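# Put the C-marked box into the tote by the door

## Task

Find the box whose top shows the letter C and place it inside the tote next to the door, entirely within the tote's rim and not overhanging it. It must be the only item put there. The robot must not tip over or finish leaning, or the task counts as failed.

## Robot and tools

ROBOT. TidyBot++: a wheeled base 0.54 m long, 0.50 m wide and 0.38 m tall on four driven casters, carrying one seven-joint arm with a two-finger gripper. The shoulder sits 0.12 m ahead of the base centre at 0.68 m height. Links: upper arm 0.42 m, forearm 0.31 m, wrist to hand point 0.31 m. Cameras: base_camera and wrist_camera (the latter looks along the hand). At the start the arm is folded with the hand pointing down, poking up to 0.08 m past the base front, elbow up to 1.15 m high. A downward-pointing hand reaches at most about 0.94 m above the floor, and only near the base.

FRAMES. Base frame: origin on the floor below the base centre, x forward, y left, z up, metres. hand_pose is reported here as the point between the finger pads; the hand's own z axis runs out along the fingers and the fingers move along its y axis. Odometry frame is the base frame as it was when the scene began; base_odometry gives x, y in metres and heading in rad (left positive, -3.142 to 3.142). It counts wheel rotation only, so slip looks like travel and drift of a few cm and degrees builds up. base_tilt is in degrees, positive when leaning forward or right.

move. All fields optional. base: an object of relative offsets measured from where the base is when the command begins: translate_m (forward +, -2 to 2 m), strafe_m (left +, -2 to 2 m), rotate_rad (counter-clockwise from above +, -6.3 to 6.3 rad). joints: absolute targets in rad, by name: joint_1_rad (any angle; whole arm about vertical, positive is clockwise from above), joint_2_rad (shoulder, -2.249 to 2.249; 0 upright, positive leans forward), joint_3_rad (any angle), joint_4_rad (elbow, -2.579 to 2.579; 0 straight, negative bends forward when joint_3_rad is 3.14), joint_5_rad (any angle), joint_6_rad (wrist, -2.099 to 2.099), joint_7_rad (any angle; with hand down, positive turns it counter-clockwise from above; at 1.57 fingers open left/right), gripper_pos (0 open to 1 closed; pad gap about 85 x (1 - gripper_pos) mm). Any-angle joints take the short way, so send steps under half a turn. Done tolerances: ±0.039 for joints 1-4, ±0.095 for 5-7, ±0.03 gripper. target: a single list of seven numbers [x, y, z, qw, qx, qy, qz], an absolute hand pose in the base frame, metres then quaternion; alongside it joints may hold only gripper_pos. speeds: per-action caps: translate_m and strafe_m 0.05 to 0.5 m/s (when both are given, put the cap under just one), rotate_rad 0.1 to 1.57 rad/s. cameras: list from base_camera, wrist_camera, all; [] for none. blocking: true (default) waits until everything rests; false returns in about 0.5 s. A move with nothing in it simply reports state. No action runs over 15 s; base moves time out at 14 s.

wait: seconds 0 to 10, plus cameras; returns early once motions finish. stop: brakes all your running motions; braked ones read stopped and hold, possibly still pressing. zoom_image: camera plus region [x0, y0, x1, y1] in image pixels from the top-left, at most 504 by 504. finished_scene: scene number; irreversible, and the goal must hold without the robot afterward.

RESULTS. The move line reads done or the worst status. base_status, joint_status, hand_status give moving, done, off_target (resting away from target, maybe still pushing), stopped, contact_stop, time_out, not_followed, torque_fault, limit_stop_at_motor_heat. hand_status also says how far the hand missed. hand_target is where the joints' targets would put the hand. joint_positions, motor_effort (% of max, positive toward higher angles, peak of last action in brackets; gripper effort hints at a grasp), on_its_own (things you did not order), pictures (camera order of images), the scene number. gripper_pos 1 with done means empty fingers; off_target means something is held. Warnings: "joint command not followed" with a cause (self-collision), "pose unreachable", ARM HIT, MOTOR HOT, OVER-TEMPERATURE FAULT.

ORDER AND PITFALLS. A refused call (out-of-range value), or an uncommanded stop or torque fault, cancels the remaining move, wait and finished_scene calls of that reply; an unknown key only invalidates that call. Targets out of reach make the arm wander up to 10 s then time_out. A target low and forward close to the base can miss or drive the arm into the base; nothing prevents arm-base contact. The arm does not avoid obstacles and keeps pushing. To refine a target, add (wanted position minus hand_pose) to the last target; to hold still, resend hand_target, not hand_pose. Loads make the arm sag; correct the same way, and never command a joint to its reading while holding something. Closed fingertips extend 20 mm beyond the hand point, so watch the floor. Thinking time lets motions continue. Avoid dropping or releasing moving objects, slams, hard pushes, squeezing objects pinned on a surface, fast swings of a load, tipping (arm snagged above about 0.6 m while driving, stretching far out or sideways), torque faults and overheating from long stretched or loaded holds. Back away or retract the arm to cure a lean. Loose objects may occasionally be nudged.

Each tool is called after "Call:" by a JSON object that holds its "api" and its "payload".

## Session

Call:
{"api": "move", "payload": {"joints": {"joint_2_rad": -0.6, "joint_4_rad": -1.8, "joint_6_rad": -0.8}}}

Scene clock: 2.00 s.
move: done
base_odometry: x=+0.000 y=+0.000 heading=+0.000
base_tilt: forward=+0.1 right=-0.4
base_status: not commanded
joint_positions: joint_1_rad=+0.007 joint_2_rad=-0.579 joint_3_rad=+3.148 joint_4_rad=-1.814 joint_5_rad=-0.016 joint_6_rad=-0.877 joint_7_rad=+1.537 gripper_pos=+0.000
joint_status: all done
motor_effort: joint_1_rad=+0(1) joint_2_rad=-1(5) joint_3_rad=+0(1) joint_4_rad=+20(20) joint_5_rad=-1(1) joint_6_rad=+7(7) joint_7_rad=+0(0)
hand_pose: x=+0.4526 y=-0.0001 z=+0.9774 quat_wxyz=(-0.015, +0.870, -0.023, +0.492) (m; base frame)
hand_target: x=+0.4576 y=-0.0006 z=+1.0135 quat_wxyz=(-0.015, +0.841, -0.022, +0.540) (m; base frame)
hand_status: not commanded
pictures: base_camera, wrist_camera
Images, in order (width x height): base_camera 644x364, wrist_camera 644x476.

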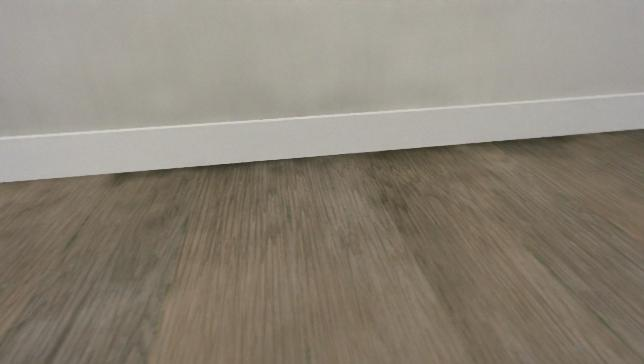

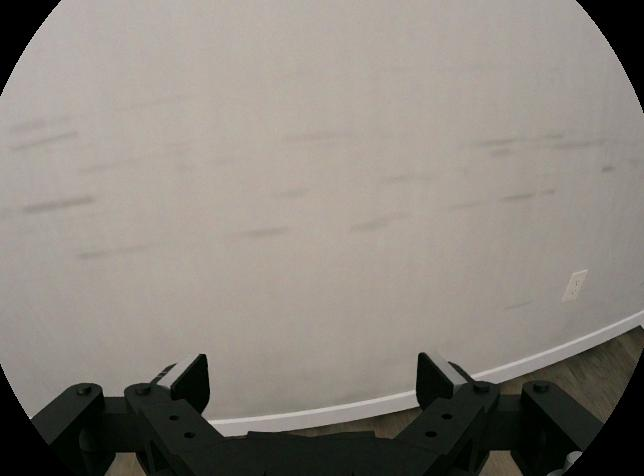

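Call:
{"api": "move", "payload": {"base": {"rotate_rad": -1.0}}}

Call:
{"api": "move", "payload": {"base": {"rotate_rad": -1.1}}}

Call:
{"api": "move", "payload": {"base": {"rotate_rad": -1.1}}}

Call:
{"api": "move", "payload": {"base": {"rotate_rad": -1.1}}}

Call:
{"api": "move", "payload": {"base": {"rotate_rad": -1.0}}}

Scene clock: 6.30 s.
move: done
base_odometry: x=+0.000 y=+0.000 heading=-0.999
base_tilt: forward=+0.0 right=-0.4
base_status: done
joint_positions: joint_1_rad=+0.007 joint_2_rad=-0.579 joint_3_rad=+3.148 joint_4_rad=-1.814 joint_5_rad=-0.016 joint_6_rad=-0.877 joint_7_rad=+1.537 gripper_pos=+0.000
joint_status: not commanded
motor_effort: joint_1_rad=+1(2) joint_2_rad=+0(1) joint_3_rad=+0(2) joint_4_rad=+20(20) joint_5_rad=-1(1) joint_6_rad=+7(8) joint_7_rad=+0(1)
hand_pose: x=+0.4526 y=-0.0001 z=+0.9775 quat_wxyz=(-0.015, +0.870, -0.023, +0.492) (m; base frame)
hand_target: x=+0.4576 y=-0.0006 z=+1.0135 quat_wxyz=(-0.015, +0.841, -0.022, +0.540) (m; base frame)
hand_status: not commanded
pictures: base_camera, wrist_camera
Images, in order (width x height): base_camera 644x364, wrist_camera 644x476.

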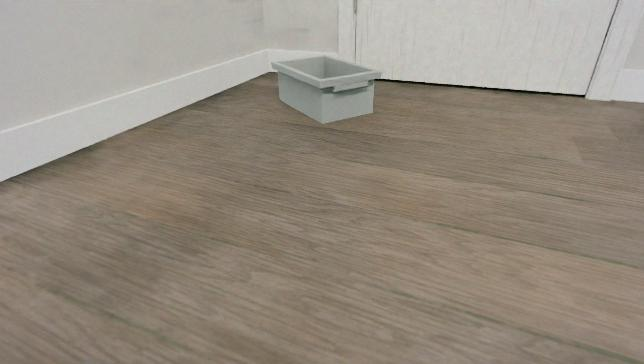

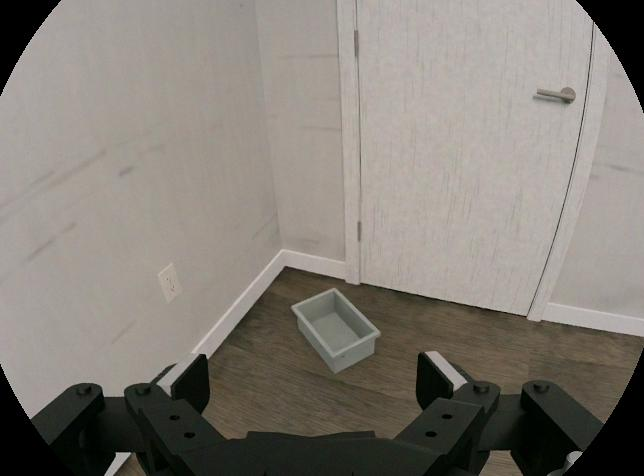

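Scene clock: 8.30 s.
move: done
base_odometry: x=+0.000 y=+0.000 heading=-2.098
base_tilt: forward=+0.0 right=-0.4
base_status: done
joint_positions: joint_1_rad=+0.007 joint_2_rad=-0.579 joint_3_rad=+3.148 joint_4_rad=-1.814 joint_5_rad=-0.016 joint_6_rad=-0.877 joint_7_rad=+1.537 gripper_pos=+0.000
joint_status: not commanded
motor_effort: joint_1_rad=+0(2) joint_2_rad=+0(1) joint_3_rad=-1(2) joint_4_rad=+20(20) joint_5_rad=-1(1) joint_6_rad=+7(8) joint_7_rad=+0(1)
hand_pose: x=+0.4525 y=-0.0001 z=+0.9775 quat_wxyz=(-0.015, +0.870, -0.023, +0.492) (m; base frame)
hand_target: x=+0.4576 y=-0.0006 z=+1.0135 quat_wxyz=(-0.015, +0.841, -0.022, +0.540) (m; base frame)
hand_status: not commanded
pictures: base_camera, wrist_camera
Images, in order (width x height): base_camera 644x364, wrist_camera 644x476.

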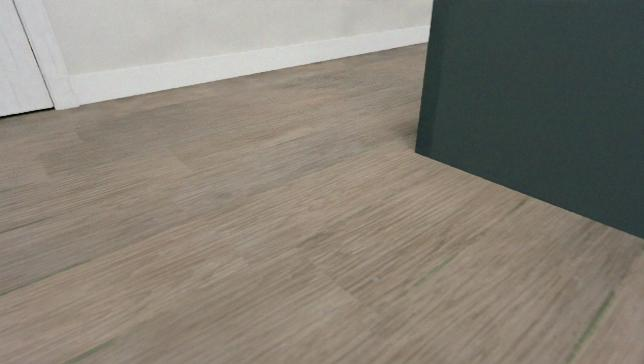

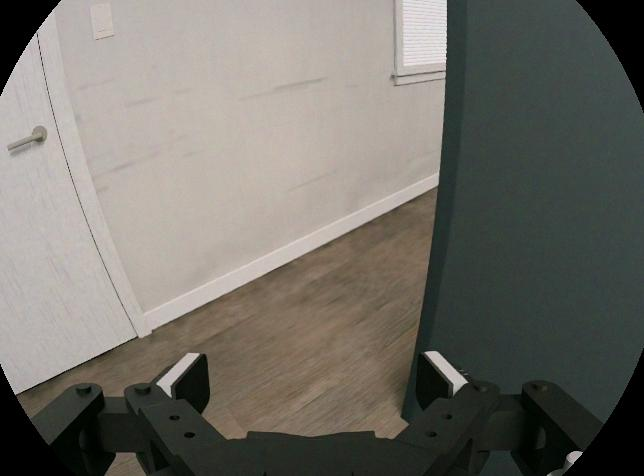

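Scene clock: 10.30 s.
move: done
base_odometry: x=+0.000 y=+0.000 heading=+3.087
base_tilt: forward=+0.1 right=-0.5
base_status: done
joint_positions: joint_1_rad=+0.007 joint_2_rad=-0.579 joint_3_rad=+3.148 joint_4_rad=-1.814 joint_5_rad=-0.016 joint_6_rad=-0.877 joint_7_rad=+1.537 gripper_pos=+0.000
joint_status: not commanded
motor_effort: joint_1_rad=+0(1) joint_2_rad=-1(1) joint_3_rad=+0(2) joint_4_rad=+20(20) joint_5_rad=-1(1) joint_6_rad=+7(8) joint_7_rad=+0(1)
hand_pose: x=+0.4525 y=-0.0001 z=+0.9775 quat_wxyz=(-0.015, +0.870, -0.023, +0.492) (m; base frame)
hand_target: x=+0.4576 y=-0.0006 z=+1.0135 quat_wxyz=(-0.015, +0.841, -0.022, +0.540) (m; base frame)
hand_status: not commanded
pictures: base_camera, wrist_camera
Images, in order (width x height): base_camera 644x364, wrist_camera 644x476.

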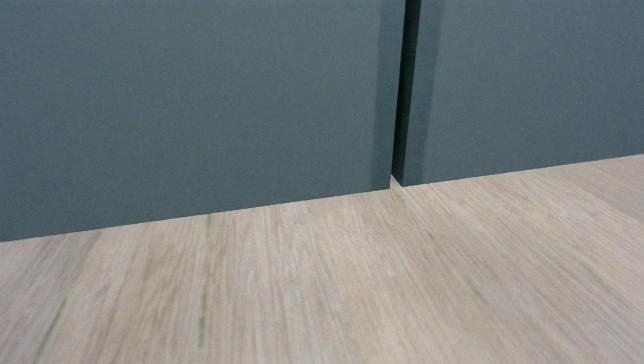

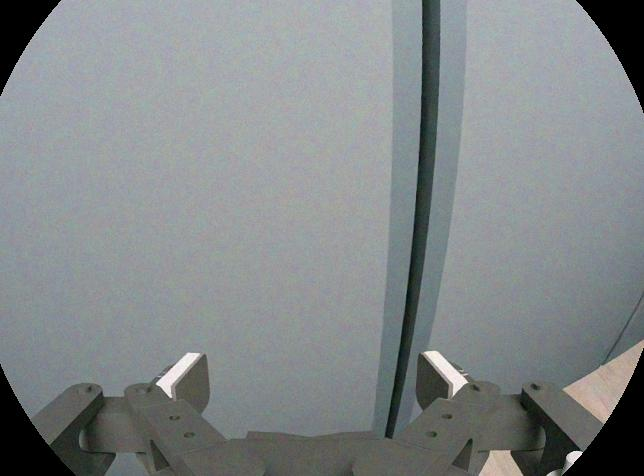

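Scene clock: 12.30 s.
move: done
base_odometry: x=+0.000 y=+0.000 heading=+1.988
base_tilt: forward=+0.0 right=-0.4
base_status: done
joint_positions: joint_1_rad=+0.007 joint_2_rad=-0.579 joint_3_rad=+3.148 joint_4_rad=-1.814 joint_5_rad=-0.016 joint_6_rad=-0.877 joint_7_rad=+1.537 gripper_pos=+0.000
joint_status: not commanded
motor_effort: joint_1_rad=+0(1) joint_2_rad=+0(1) joint_3_rad=-1(2) joint_4_rad=+20(21) joint_5_rad=-1(1) joint_6_rad=+7(8) joint_7_rad=+0(1)
hand_pose: x=+0.4525 y=-0.0001 z=+0.9775 quat_wxyz=(-0.015, +0.870, -0.023, +0.492) (m; base frame)
hand_target: x=+0.4576 y=-0.0006 z=+1.0135 quat_wxyz=(-0.015, +0.841, -0.022, +0.540) (m; base frame)
hand_status: not commanded
pictures: base_camera, wrist_camera
Images, in order (width x height): base_camera 644x364, wrist_camera 644x476.

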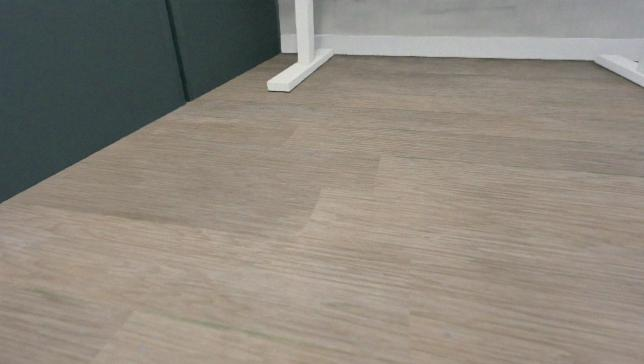

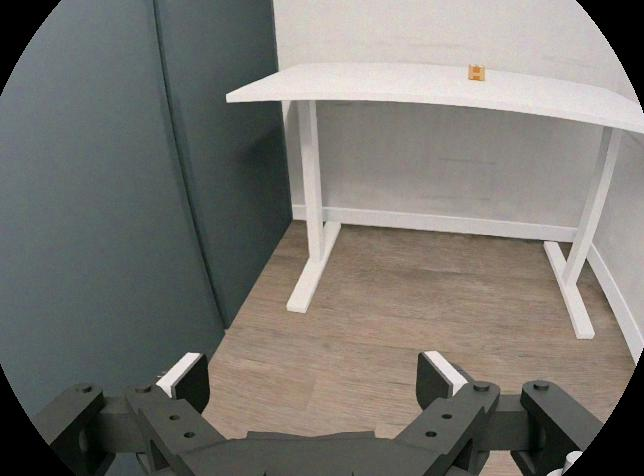

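Scene clock: 14.20 s.
move: done
base_odometry: x=+0.000 y=+0.000 heading=+0.989
base_tilt: forward=+0.1 right=-0.5
base_status: done
joint_positions: joint_1_rad=+0.007 joint_2_rad=-0.579 joint_3_rad=+3.148 joint_4_rad=-1.814 joint_5_rad=-0.016 joint_6_rad=-0.877 joint_7_rad=+1.537 gripper_pos=+0.000
joint_status: not commanded
motor_effort: joint_1_rad=+0(2) joint_2_rad=+0(1) joint_3_rad=+0(2) joint_4_rad=+20(20) joint_5_rad=-1(1) joint_6_rad=+7(8) joint_7_rad=+0(0)
hand_pose: x=+0.4525 y=-0.0001 z=+0.9775 quat_wxyz=(-0.015, +0.870, -0.023, +0.492) (m; base frame)
hand_target: x=+0.4576 y=-0.0006 z=+1.0135 quat_wxyz=(-0.015, +0.841, -0.022, +0.540) (m; base frame)
hand_status: not commanded
pictures: base_camera, wrist_camera
Images, in order (width x height): base_camera 644x364, wrist_camera 644x476.

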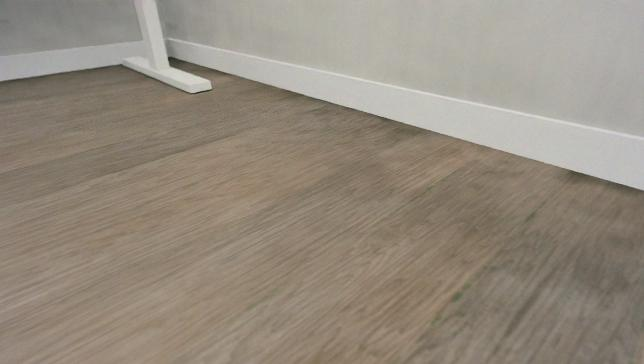

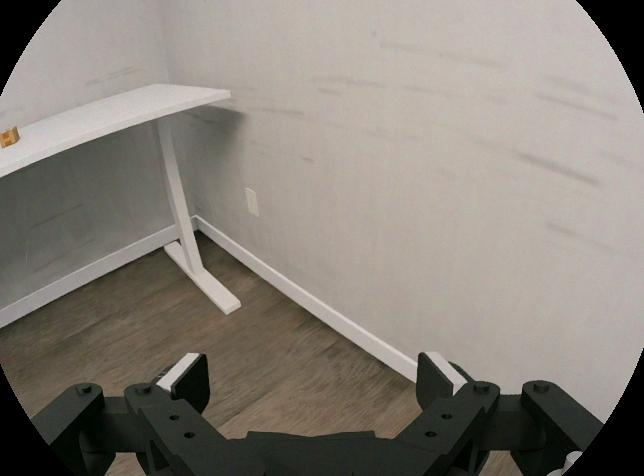

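Call:
{"api": "move", "payload": {"base": {"rotate_rad": 0.65}, "cameras": []}}

Call:
{"api": "move", "payload": {"base": {"translate_m": 0.6}}}

Call:
{"api": "zoom_image", "payload": {"camera": "wrist_camera", "region": [200, 40, 500, 240]}}

Scene clock: 19.70 s.
move: done
base_odometry: x=+0.000 y=+0.000 heading=+1.638
base_tilt: forward=+0.1 right=-0.4
base_status: done
joint_positions: joint_1_rad=+0.007 joint_2_rad=-0.579 joint_3_rad=+3.148 joint_4_rad=-1.814 joint_5_rad=-0.016 joint_6_rad=-0.877 joint_7_rad=+1.537 gripper_pos=+0.000
joint_status: not commanded
motor_effort: joint_1_rad=+1(2) joint_2_rad=+0(2) joint_3_rad=+0(2) joint_4_rad=+20(20) joint_5_rad=-1(1) joint_6_rad=+7(8) joint_7_rad=+0(1)
hand_pose: x=+0.4525 y=-0.0001 z=+0.9775 quat_wxyz=(-0.015, +0.870, -0.023, +0.492) (m; base frame)
hand_target: x=+0.4576 y=-0.0006 z=+1.0135 quat_wxyz=(-0.015, +0.841, -0.022, +0.540) (m; base frame)
hand_status: not commanded
pictures: none
No camera images: "cameras" was empty.

Scene clock: 22.27 s.
move: done
base_odometry: x=-0.040 y=+0.599 heading=+1.639
base_tilt: forward=+0.1 right=-0.5
base_status: done
joint_positions: joint_1_rad=+0.007 joint_2_rad=-0.587 joint_3_rad=+3.148 joint_4_rad=-1.813 joint_5_rad=-0.016 joint_6_rad=-0.877 joint_7_rad=+1.537 gripper_pos=+0.000
joint_status: not commanded
motor_effort: joint_1_rad=+1(1) joint_2_rad=+0(3) joint_3_rad=+0(2) joint_4_rad=+20(21) joint_5_rad=+0(1) joint_6_rad=+7(8) joint_7_rad=+0(1)
hand_pose: x=+0.4501 y=-0.0001 z=+0.9804 quat_wxyz=(-0.015, +0.868, -0.023, +0.496) (m; base frame)
hand_target: x=+0.4576 y=-0.0006 z=+1.0135 quat_wxyz=(-0.015, +0.841, -0.022, +0.540) (m; base frame)
hand_status: not commanded
pictures: base_camera, wrist_camera
Images, in order (width x height): base_camera 644x364, wrist_camera 644x476.

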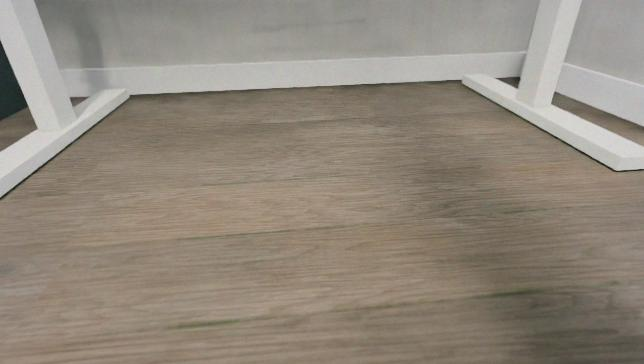

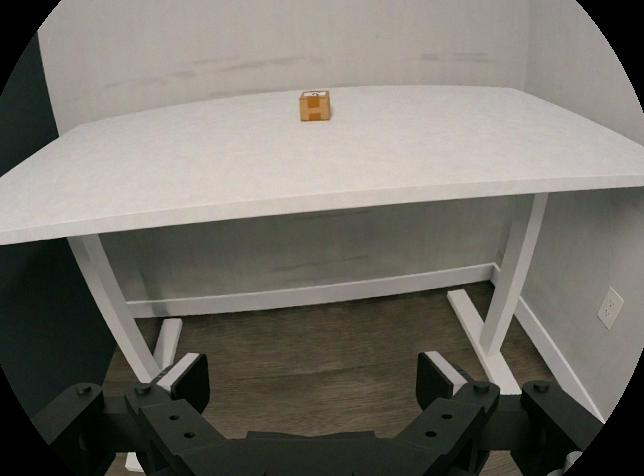

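Scaled by 1.680.

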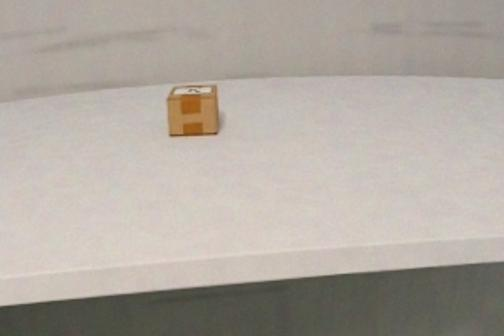

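Call:
{"api": "move", "payload": {"joints": {"joint_2_rad": -0.3, "joint_4_rad": -1.0, "joint_6_rad": -1.3}, "base": {"translate_m": 0.2}}}

Call:
{"api": "zoom_image", "payload": {"camera": "wrist_camera", "region": [200, 100, 500, 300]}}

Scene clock: 27.63 s.
move: done
base_odometry: x=-0.054 y=+0.799 heading=+1.640
base_tilt: forward=+0.0 right=-0.5
base_status: done
joint_positions: joint_1_rad=+0.007 joint_2_rad=-0.326 joint_3_rad=+3.148 joint_4_rad=-1.014 joint_5_rad=-0.016 joint_6_rad=-1.218 joint_7_rad=+1.537 gripper_pos=+0.000
joint_status: all done
motor_effort: joint_1_rad=+0(1) joint_2_rad=-5(8) joint_3_rad=+0(1) joint_4_rad=+16(22) joint_5_rad=-1(1) joint_6_rad=+8(9) joint_7_rad=+0(1)
hand_pose: x=+0.4777 y=+0.0001 z=+1.2210 quat_wxyz=(-0.015, +0.815, -0.018, +0.579) (m; base frame)
hand_target: x=+0.4803 y=+0.0003 z=+1.1947 quat_wxyz=(-0.014, +0.841, -0.018, +0.540) (m; base frame)
hand_status: not commanded
pictures: base_camera, wrist_camera
Images, in order (width x height): base_camera 644x364, wrist_camera 644x476.

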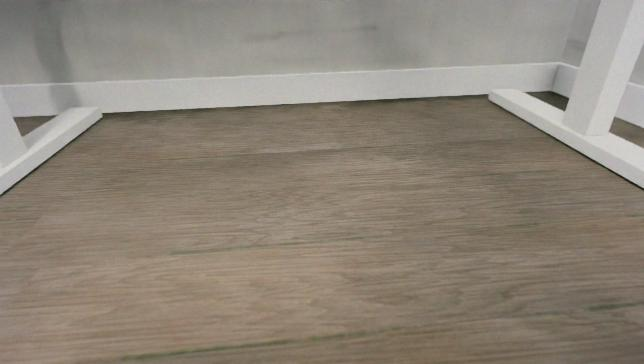

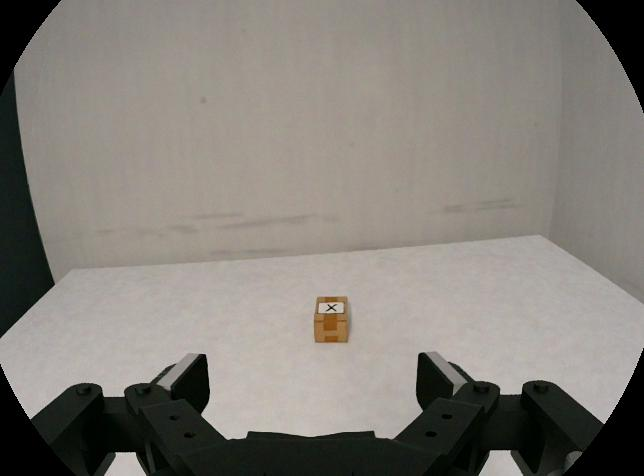

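Scaled by 1.680.

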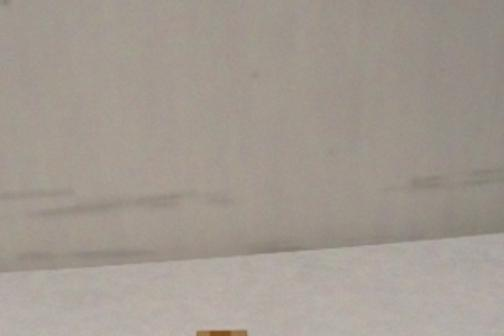

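Call:
{"api": "move", "payload": {"base": {"translate_m": -1.977, "strafe_m": 0.258}, "joints": {"joint_2_rad": -0.6, "joint_4_rad": -1.6, "joint_6_rad": -0.85}}}

Call:
{"api": "move", "payload": {"base": {"rotate_rad": 1.65}}}

Scene clock: 42.97 s.
move: done
base_odometry: x=-0.174 y=-1.192 heading=+1.640
base_tilt: forward=+0.0 right=-0.4
base_status: done
joint_positions: joint_1_rad=+0.007 joint_2_rad=-0.589 joint_3_rad=+3.148 joint_4_rad=-1.586 joint_5_rad=-0.016 joint_6_rad=-0.939 joint_7_rad=+1.537 gripper_pos=+0.000
joint_status: all done
motor_effort: joint_1_rad=+1(1) joint_2_rad=+1(9) joint_3_rad=-1(3) joint_4_rad=+19(20) joint_5_rad=-1(2) joint_6_rad=+8(9) joint_7_rad=+0(1)
hand_pose: x=+0.4403 y=-0.0002 z=+1.0912 quat_wxyz=(-0.015, +0.823, -0.020, +0.567) (m; base frame)
hand_target: x=+0.4452 y=-0.0006 z=+1.1132 quat_wxyz=(-0.016, +0.798, -0.020, +0.602) (m; base frame)
hand_status: not commanded
pictures: base_camera, wrist_camera
Images, in order (width x height): base_camera 644x364, wrist_camera 644x476.

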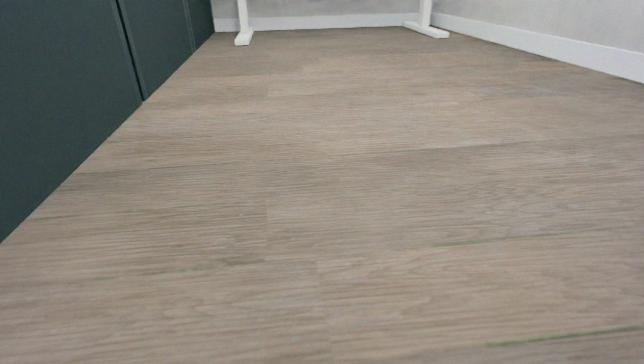

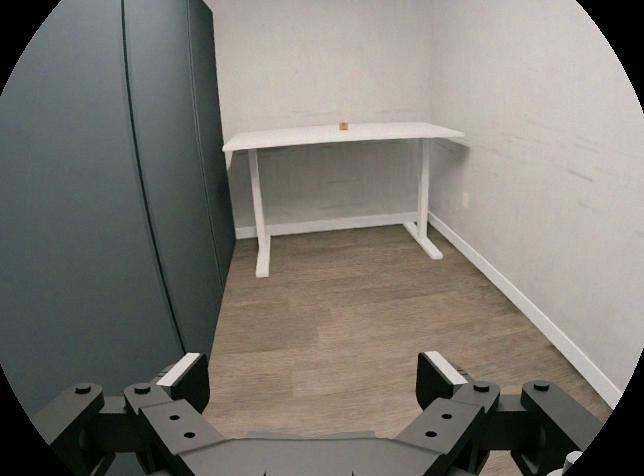

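Scene clock: 45.33 s.
move: done
base_odometry: x=-0.174 y=-1.192 heading=-2.994
base_tilt: forward=+0.0 right=-0.4
base_status: done
joint_positions: joint_1_rad=+0.007 joint_2_rad=-0.589 joint_3_rad=+3.148 joint_4_rad=-1.587 joint_5_rad=-0.016 joint_6_rad=-0.938 joint_7_rad=+1.537 gripper_pos=+0.000
joint_status: not commanded
motor_effort: joint_1_rad=+0(1) joint_2_rad=+1(3) joint_3_rad=+0(3) joint_4_rad=+19(19) joint_5_rad=-1(1) joint_6_rad=+8(8) joint_7_rad=+0(1)
hand_pose: x=+0.4404 y=-0.0002 z=+1.0912 quat_wxyz=(-0.015, +0.823, -0.020, +0.567) (m; base frame)
hand_target: x=+0.4452 y=-0.0006 z=+1.1132 quat_wxyz=(-0.016, +0.798, -0.020, +0.602) (m; base frame)
hand_status: not commanded
pictures: base_camera, wrist_camera
Images, in order (width x height): base_camera 644x364, wrist_camera 644x476.

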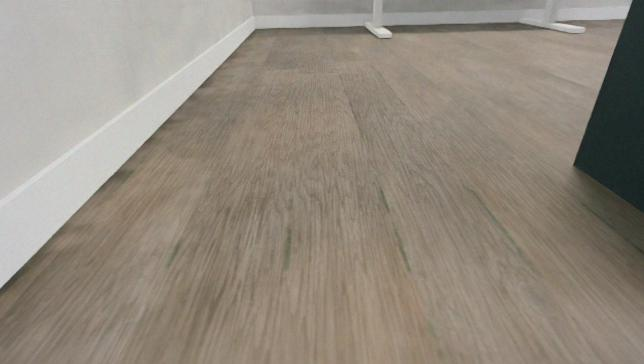

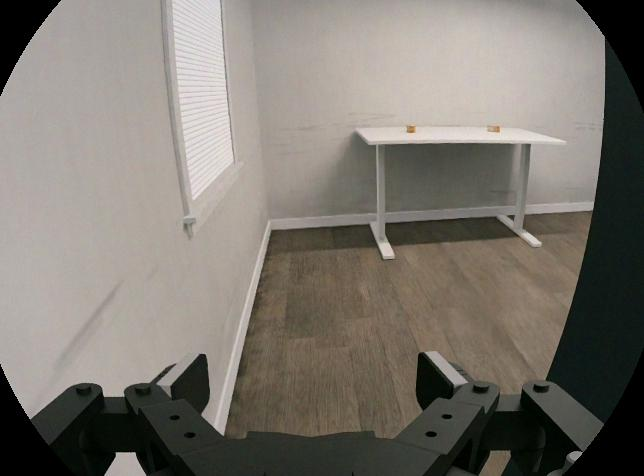

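Call:
{"api": "move", "payload": {"base": {"translate_m": 1.3}, "cameras": []}}

Call:
{"api": "move", "payload": {"base": {"translate_m": 0.5, "strafe_m": -0.8}}}

Call:
{"api": "zoom_image", "payload": {"camera": "wrist_camera", "region": [100, 100, 580, 300]}}

Scene clock: 52.17 s.
move: done
base_odometry: x=-1.460 y=-1.382 heading=-2.993
base_tilt: forward=+0.1 right=-0.5
base_status: done
joint_positions: joint_1_rad=+0.007 joint_2_rad=-0.592 joint_3_rad=+3.148 joint_4_rad=-1.589 joint_5_rad=-0.016 joint_6_rad=-0.937 joint_7_rad=+1.537 gripper_pos=+0.000
joint_status: not commanded
motor_effort: joint_1_rad=+1(1) joint_2_rad=+1(6) joint_3_rad=+0(1) joint_4_rad=+19(19) joint_5_rad=-1(1) joint_6_rad=+8(8) joint_7_rad=+0(1)
hand_pose: x=+0.4394 y=-0.0002 z=+1.0914 quat_wxyz=(-0.016, +0.823, -0.020, +0.568) (m; base frame)
hand_target: x=+0.4452 y=-0.0006 z=+1.1132 quat_wxyz=(-0.016, +0.798, -0.020, +0.602) (m; base frame)
hand_status: not commanded
pictures: none
No camera images: "cameras" was empty.

Scene clock: 55.00 s.
move: done
base_odometry: x=-2.074 y=-0.665 heading=-2.993
base_tilt: forward=+0.1 right=-0.4
base_status: done
joint_positions: joint_1_rad=+0.007 joint_2_rad=-0.593 joint_3_rad=+3.148 joint_4_rad=-1.589 joint_5_rad=-0.016 joint_6_rad=-0.936 joint_7_rad=+1.537 gripper_pos=+0.000
joint_status: not commanded
motor_effort: joint_1_rad=+0(1) joint_2_rad=+1(4) joint_3_rad=-1(3) joint_4_rad=+19(19) joint_5_rad=+0(1) joint_6_rad=+8(8) joint_7_rad=+1(1)
hand_pose: x=+0.4390 y=-0.0001 z=+1.0916 quat_wxyz=(-0.016, +0.822, -0.020, +0.568) (m; base frame)
hand_target: x=+0.4452 y=-0.0006 z=+1.1132 quat_wxyz=(-0.016, +0.798, -0.020, +0.602) (m; base frame)
hand_status: not commanded
pictures: base_camera, wrist_camera
Images, in order (width x height): base_camera 644x364, wrist_camera 644x476.

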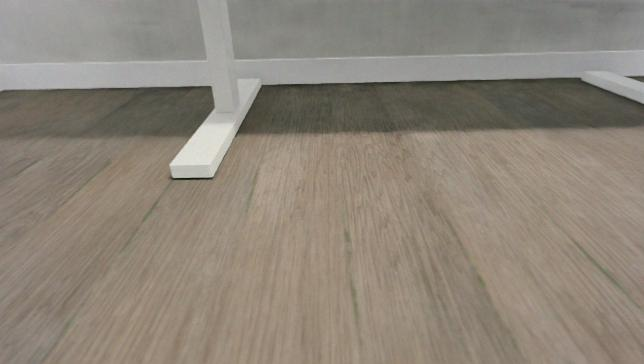

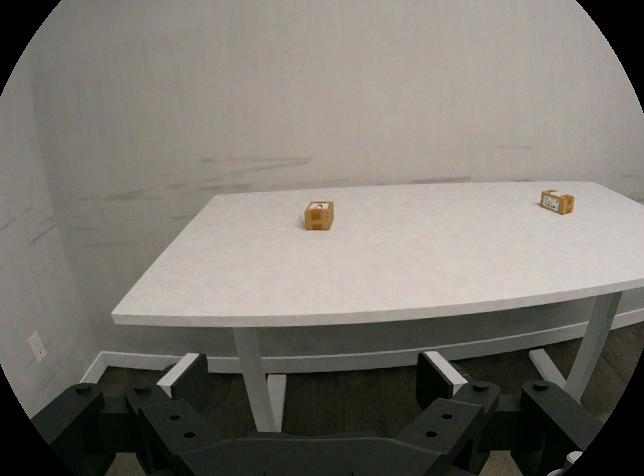

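Scaled by 1.050.

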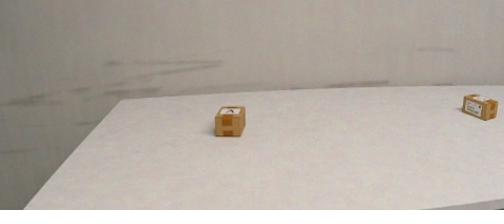

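Call:
{"api": "zoom_image", "payload": {"camera": "wrist_camera", "region": [295, 190, 345, 240]}}

Call:
{"api": "zoom_image", "payload": {"camera": "wrist_camera", "region": [530, 175, 590, 225]}}

Scaled by 10.080.

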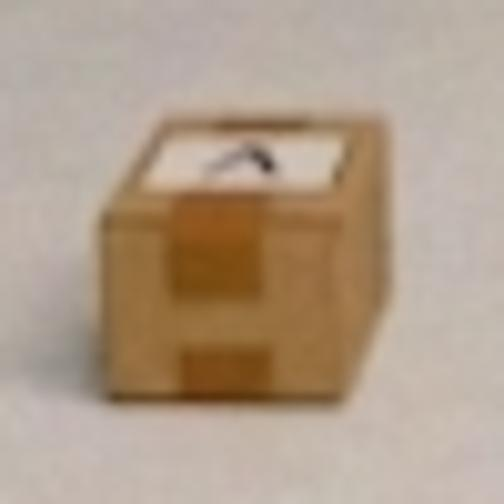

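Scaled by 8.400.

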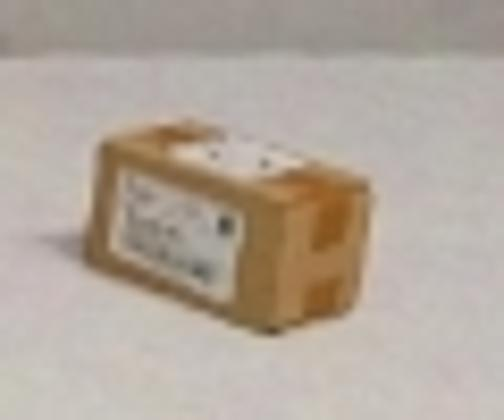

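Call:
{"api": "move", "payload": {"base": {"translate_m": 0.15, "strafe_m": -0.75}}}

Call:
{"api": "zoom_image", "payload": {"camera": "wrist_camera", "region": [280, 180, 400, 280]}}

Scene clock: 61.20 s.
move: done
base_odometry: x=-2.333 y=+0.054 heading=-2.992
base_tilt: forward=+0.0 right=-0.5
base_status: done
joint_positions: joint_1_rad=+0.007 joint_2_rad=-0.593 joint_3_rad=+3.148 joint_4_rad=-1.589 joint_5_rad=-0.016 joint_6_rad=-0.936 joint_7_rad=+1.537 gripper_pos=+0.000
joint_status: not commanded
motor_effort: joint_1_rad=-1(1) joint_2_rad=+2(3) joint_3_rad=+0(3) joint_4_rad=+19(19) joint_5_rad=-1(1) joint_6_rad=+8(8) joint_7_rad=+0(0)
hand_pose: x=+0.4390 y=-0.0001 z=+1.0916 quat_wxyz=(-0.016, +0.822, -0.020, +0.568) (m; base frame)
hand_target: x=+0.4452 y=-0.0006 z=+1.1132 quat_wxyz=(-0.016, +0.798, -0.020, +0.602) (m; base frame)
hand_status: not commanded
pictures: base_camera, wrist_camera
Images, in order (width x height): base_camera 644x364, wrist_camera 644x476.

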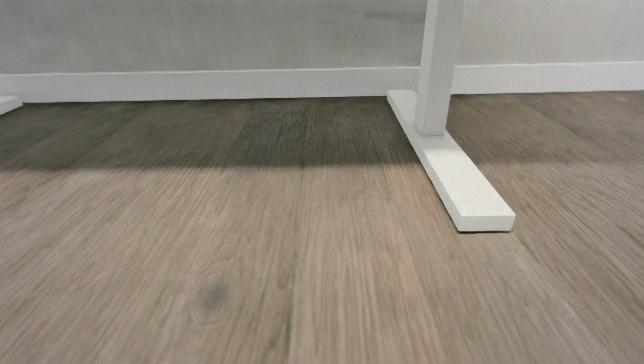

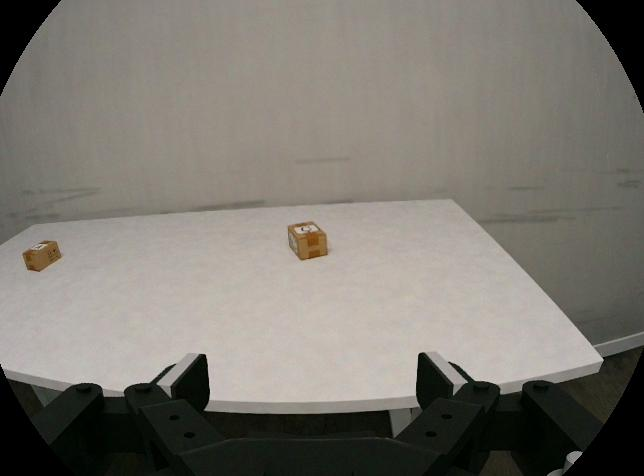

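Scaled by 4.200.

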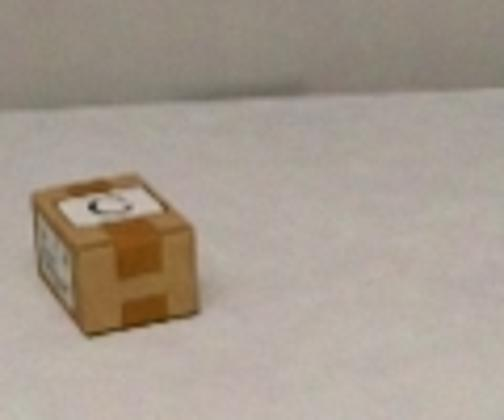

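Call:
{"api": "move", "payload": {"base": {"translate_m": 0.32, "rotate_rad": 0.04}, "speeds": {"translate_m": 0.25}}}

Call:
{"api": "zoom_image", "payload": {"camera": "wrist_camera", "region": [240, 230, 400, 350]}}

Scene clock: 70.03 s.
move: done
base_odometry: x=-2.650 y=+0.007 heading=-2.952
base_tilt: forward=+0.0 right=-0.4
base_status: done
joint_positions: joint_1_rad=+0.007 joint_2_rad=-0.595 joint_3_rad=+3.148 joint_4_rad=-1.590 joint_5_rad=-0.016 joint_6_rad=-0.936 joint_7_rad=+1.537 gripper_pos=+0.000
joint_status: not commanded
motor_effort: joint_1_rad=+1(2) joint_2_rad=+1(7) joint_3_rad=+0(2) joint_4_rad=+19(20) joint_5_rad=-1(1) joint_6_rad=+8(8) joint_7_rad=+0(1)
hand_pose: x=+0.4383 y=-0.0001 z=+1.0919 quat_wxyz=(-0.016, +0.822, -0.020, +0.569) (m; base frame)
hand_target: x=+0.4452 y=-0.0006 z=+1.1132 quat_wxyz=(-0.016, +0.798, -0.020, +0.602) (m; base frame)
hand_status: not commanded
pictures: base_camera, wrist_camera
Images, in order (width x height): base_camera 644x364, wrist_camera 644x476.

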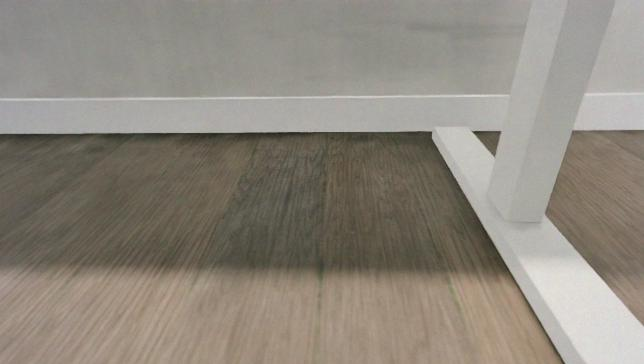

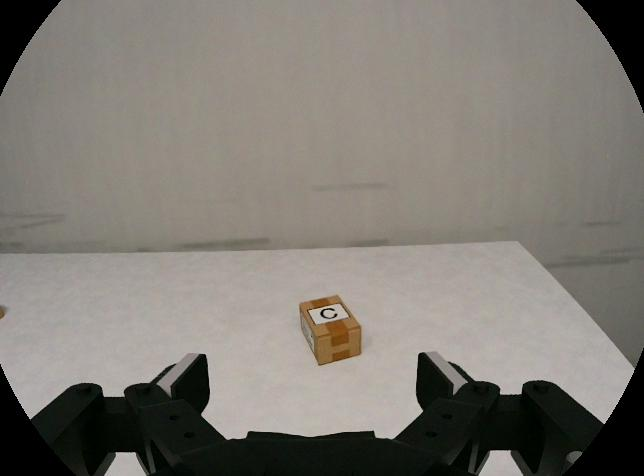

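Scaled by 3.150.

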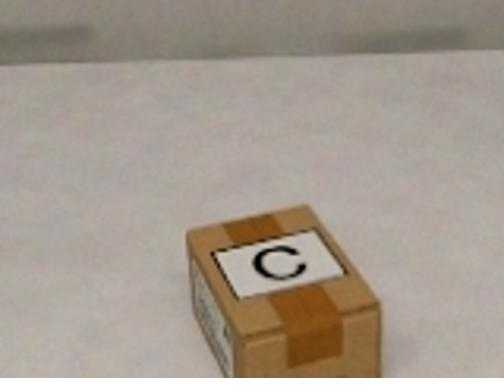

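Call:
{"api": "move", "payload": {"base": {"translate_m": 0.06}, "speeds": {"translate_m": 0.1}, "cameras": []}}

Call:
{"api": "move", "payload": {"target": [0.55, -0.03, 1.03, -0.038, 0.961, 0.17, 0.213]}}

Scene clock: 80.77 s.
move: done
base_odometry: x=-2.709 y=-0.004 heading=-2.952
base_tilt: forward=+0.1 right=-0.4
base_status: done
joint_positions: joint_1_rad=+0.007 joint_2_rad=-0.596 joint_3_rad=+3.148 joint_4_rad=-1.590 joint_5_rad=-0.016 joint_6_rad=-0.936 joint_7_rad=+1.537 gripper_pos=+0.000
joint_status: not commanded
motor_effort: joint_1_rad=+0(2) joint_2_rad=+1(4) joint_3_rad=+0(2) joint_4_rad=+19(20) joint_5_rad=-1(1) joint_6_rad=+8(8) joint_7_rad=+0(0)
hand_pose: x=+0.4379 y=-0.0001 z=+1.0921 quat_wxyz=(-0.016, +0.822, -0.020, +0.569) (m; base frame)
hand_target: x=+0.4452 y=-0.0006 z=+1.1132 quat_wxyz=(-0.016, +0.798, -0.020, +0.602) (m; base frame)
hand_status: not commanded
pictures: none
No camera images: "cameras" was empty.

Scene clock: 83.47 s.
move: done
base_odometry: x=-2.709 y=-0.004 heading=-2.952
base_tilt: forward=+0.1 right=-0.4
base_status: not commanded
joint_positions: joint_1_rad=+0.224 joint_2_rad=+0.195 joint_3_rad=+3.148 joint_4_rad=-0.594 joint_5_rad=-0.219 joint_6_rad=-1.878 joint_7_rad=+1.955 gripper_pos=+0.000
joint_status: not commanded
motor_effort: joint_1_rad=+0(1) joint_2_rad=-23(24) joint_3_rad=-1(1) joint_4_rad=+14(20) joint_5_rad=-2(2) joint_6_rad=+4(9) joint_7_rad=+0(1)
hand_pose: x=+0.5642 y=-0.0363 z=+1.0441 quat_wxyz=(-0.018, +0.959, +0.131, +0.251) (m; base frame)
hand_target: x=+0.5500 y=-0.0300 z=+1.0300 quat_wxyz=(-0.038, +0.961, +0.170, +0.213) (m; base frame)
hand_status: done (0.021 m and 6.6 deg from the pose sent, 0.132 m and 49.4 deg at the start)
pictures: base_camera, wrist_camera
Images, in order (width x height): base_camera 644x364, wrist_camera 644x476.

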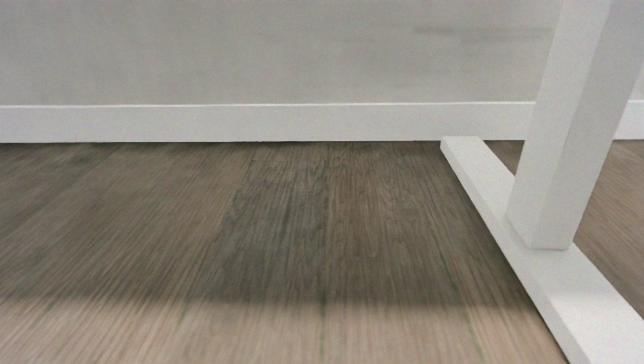

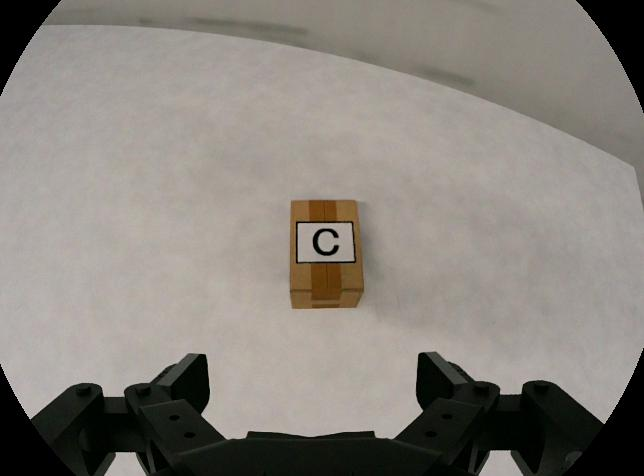

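Call:
{"api": "move", "payload": {"target": [0.635, -0.017, 0.945, -0.038, 0.961, 0.17, 0.213], "cameras": ["wrist_camera"]}}

Scene clock: 91.67 s.
move: done
base_odometry: x=-2.709 y=-0.004 heading=-2.952
base_tilt: forward=+0.1 right=-0.4
base_status: not commanded
joint_positions: joint_1_rad=+0.203 joint_2_rad=+0.267 joint_3_rad=+3.133 joint_4_rad=-0.816 joint_5_rad=-0.220 joint_6_rad=-1.731 joint_7_rad=+1.956 gripper_pos=+0.000
joint_status: not commanded
motor_effort: joint_1_rad=+0(1) joint_2_rad=-28(31) joint_3_rad=-1(2) joint_4_rad=+16(17) joint_5_rad=-2(2) joint_6_rad=+3(4) joint_7_rad=+0(1)
hand_pose: x=+0.6083 y=-0.0275 z=+0.9470 quat_wxyz=(-0.054, +0.973, +0.128, +0.186) (m; base frame)
hand_target: x=+0.6350 y=-0.0170 z=+0.9450 quat_wxyz=(-0.038, +0.961, +0.170, +0.213) (m; base frame)
hand_status: done (0.029 m and 6.2 deg from the pose sent, 0.123 m and 6.6 deg at the start)
pictures: wrist_camera
Images, in order (width x height): wrist_camera 644x476.

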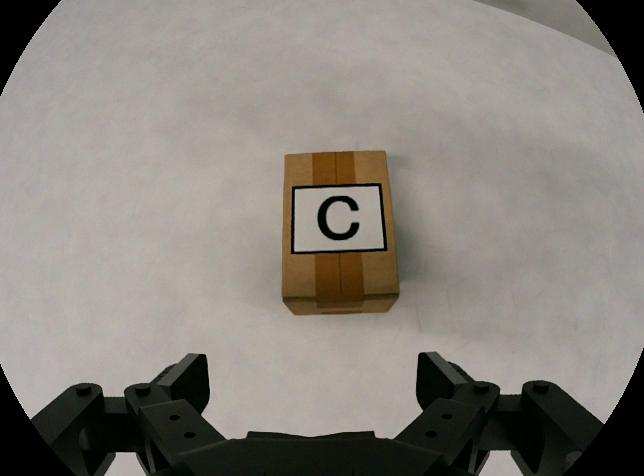

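Call:
{"api": "move", "payload": {"target": [0.705, -0.01, 0.945, -0.038, 0.961, 0.17, 0.213], "cameras": ["wrist_camera"]}}

Scene clock: 98.07 s.
move: off_target
base_odometry: x=-2.709 y=-0.004 heading=-2.952
base_tilt: forward=+0.0 right=-0.4
base_status: not commanded
joint_positions: joint_1_rad=+0.171 joint_2_rad=+0.470 joint_3_rad=+3.096 joint_4_rad=-0.461 joint_5_rad=-0.188 joint_6_rad=-1.731 joint_7_rad=+1.956 gripper_pos=+0.000
joint_status: not commanded
motor_effort: joint_1_rad=+0(1) joint_2_rad=-28(36) joint_3_rad=-2(2) joint_4_rad=+16(20) joint_5_rad=-2(2) joint_6_rad=+4(4) joint_7_rad=+0(0)
hand_pose: x=+0.7035 y=-0.0234 z=+0.9746 quat_wxyz=(-0.033, +0.954, +0.157, +0.254) (m; base frame)
hand_target: x=+0.7050 y=-0.0100 z=+0.9450 quat_wxyz=(-0.038, +0.961, +0.170, +0.213) (m; base frame)
hand_status: off_target (0.033 m and 5.0 deg from the pose sent, 0.098 m and 6.2 deg at the start)
pictures: wrist_camera
Images, in order (width x height): wrist_camera 644x476.

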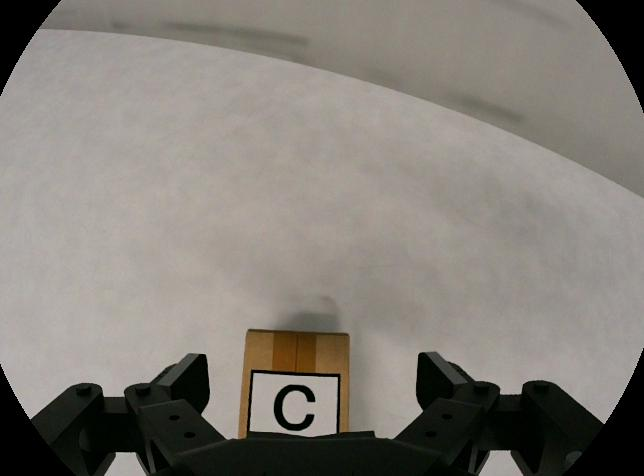

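Call:
{"api": "move", "payload": {"target": [0.69, 0.0, 0.91, -0.038, 0.961, 0.17, 0.213], "cameras": ["wrist_camera"]}}

Scene clock: 102.60 s.
move: done
base_odometry: x=-2.709 y=-0.004 heading=-2.952
base_tilt: forward=+0.1 right=-0.4
base_status: not commanded
joint_positions: joint_1_rad=+0.160 joint_2_rad=+0.406 joint_3_rad=+3.096 joint_4_rad=-0.771 joint_5_rad=-0.188 joint_6_rad=-1.652 joint_7_rad=+1.956 gripper_pos=+0.000
joint_status: not commanded
motor_effort: joint_1_rad=+0(1) joint_2_rad=-34(38) joint_3_rad=-2(2) joint_4_rad=+17(18) joint_5_rad=-2(2) joint_6_rad=+3(4) joint_7_rad=+0(0)
hand_pose: x=+0.6712 y=-0.0099 z=+0.8993 quat_wxyz=(-0.058, +0.971, +0.151, +0.175) (m; base frame)
hand_target: x=+0.6900 y=+0.0000 z=+0.9100 quat_wxyz=(-0.038, +0.961, +0.170, +0.213) (m; base frame)
hand_status: done (0.024 m and 5.5 deg from the pose sent, 0.070 m and 5.0 deg at the start)
pictures: wrist_camera
Images, in order (width x height): wrist_camera 644x476.

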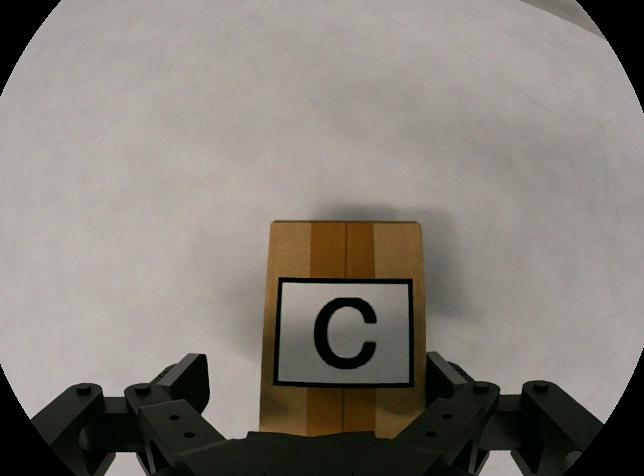

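Call:
{"api": "move", "payload": {"target": [0.70, -0.024, 0.91, -0.038, 0.961, 0.17, 0.213], "cameras": ["wrist_camera"]}}

Scene clock: 105.97 s.
move: done
base_odometry: x=-2.709 y=-0.004 heading=-2.952
base_tilt: forward=+0.1 right=-0.4
base_status: not commanded
joint_positions: joint_1_rad=+0.170 joint_2_rad=+0.412 joint_3_rad=+3.094 joint_4_rad=-0.729 joint_5_rad=-0.188 joint_6_rad=-1.652 joint_7_rad=+1.963 gripper_pos=+0.000
joint_status: not commanded
motor_effort: joint_1_rad=+0(2) joint_2_rad=-34(35) joint_3_rad=-2(2) joint_4_rad=+16(18) joint_5_rad=-2(2) joint_6_rad=+3(3) joint_7_rad=+1(1)
hand_pose: x=+0.6791 y=-0.0155 z=+0.9126 quat_wxyz=(-0.052, +0.968, +0.152, +0.193) (m; base frame)
hand_target: x=+0.7000 y=-0.0240 z=+0.9100 quat_wxyz=(-0.038, +0.961, +0.170, +0.213) (m; base frame)
hand_status: done (0.023 m and 3.6 deg from the pose sent, 0.034 m and 5.5 deg at the start)
pictures: wrist_camera
Images, in order (width x height): wrist_camera 644x476.

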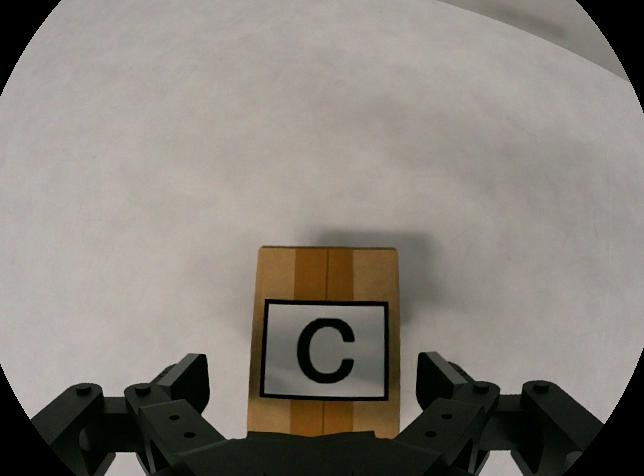

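Call:
{"api": "move", "payload": {"target": [0.71, -0.03, 0.883, -0.038, 0.961, 0.17, 0.213], "cameras": ["wrist_camera"]}}

Scene clock: 109.13 s.
move: done
base_odometry: x=-2.709 y=-0.004 heading=-2.952
base_tilt: forward=+0.1 right=-0.4
base_status: not commanded
joint_positions: joint_1_rad=+0.172 joint_2_rad=+0.415 joint_3_rad=+3.094 joint_4_rad=-0.801 joint_5_rad=-0.188 joint_6_rad=-1.594 joint_7_rad=+1.976 gripper_pos=+0.000
joint_status: not commanded
motor_effort: joint_1_rad=+0(1) joint_2_rad=-35(36) joint_3_rad=-2(2) joint_4_rad=+17(18) joint_5_rad=-2(2) joint_6_rad=+3(3) joint_7_rad=+0(0)
hand_pose: x=+0.6846 y=-0.0168 z=+0.8886 quat_wxyz=(-0.055, +0.969, +0.152, +0.186) (m; base frame)
hand_target: x=+0.7100 y=-0.0300 z=+0.8830 quat_wxyz=(-0.038, +0.961, +0.170, +0.213) (m; base frame)
hand_status: done (0.029 m and 4.3 deg from the pose sent, 0.045 m and 3.6 deg at the start)
pictures: wrist_camera
Images, in order (width x height): wrist_camera 644x476.

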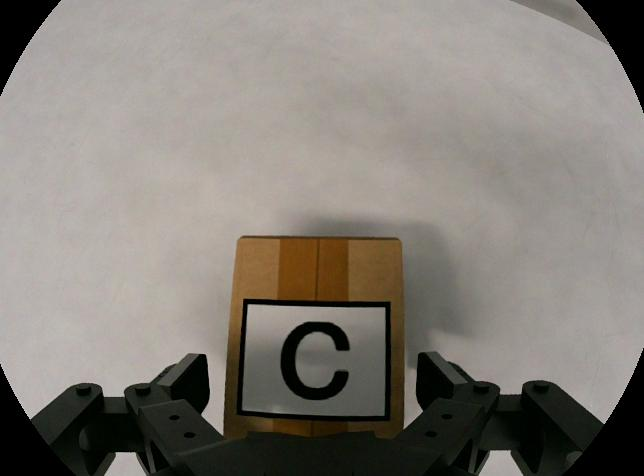

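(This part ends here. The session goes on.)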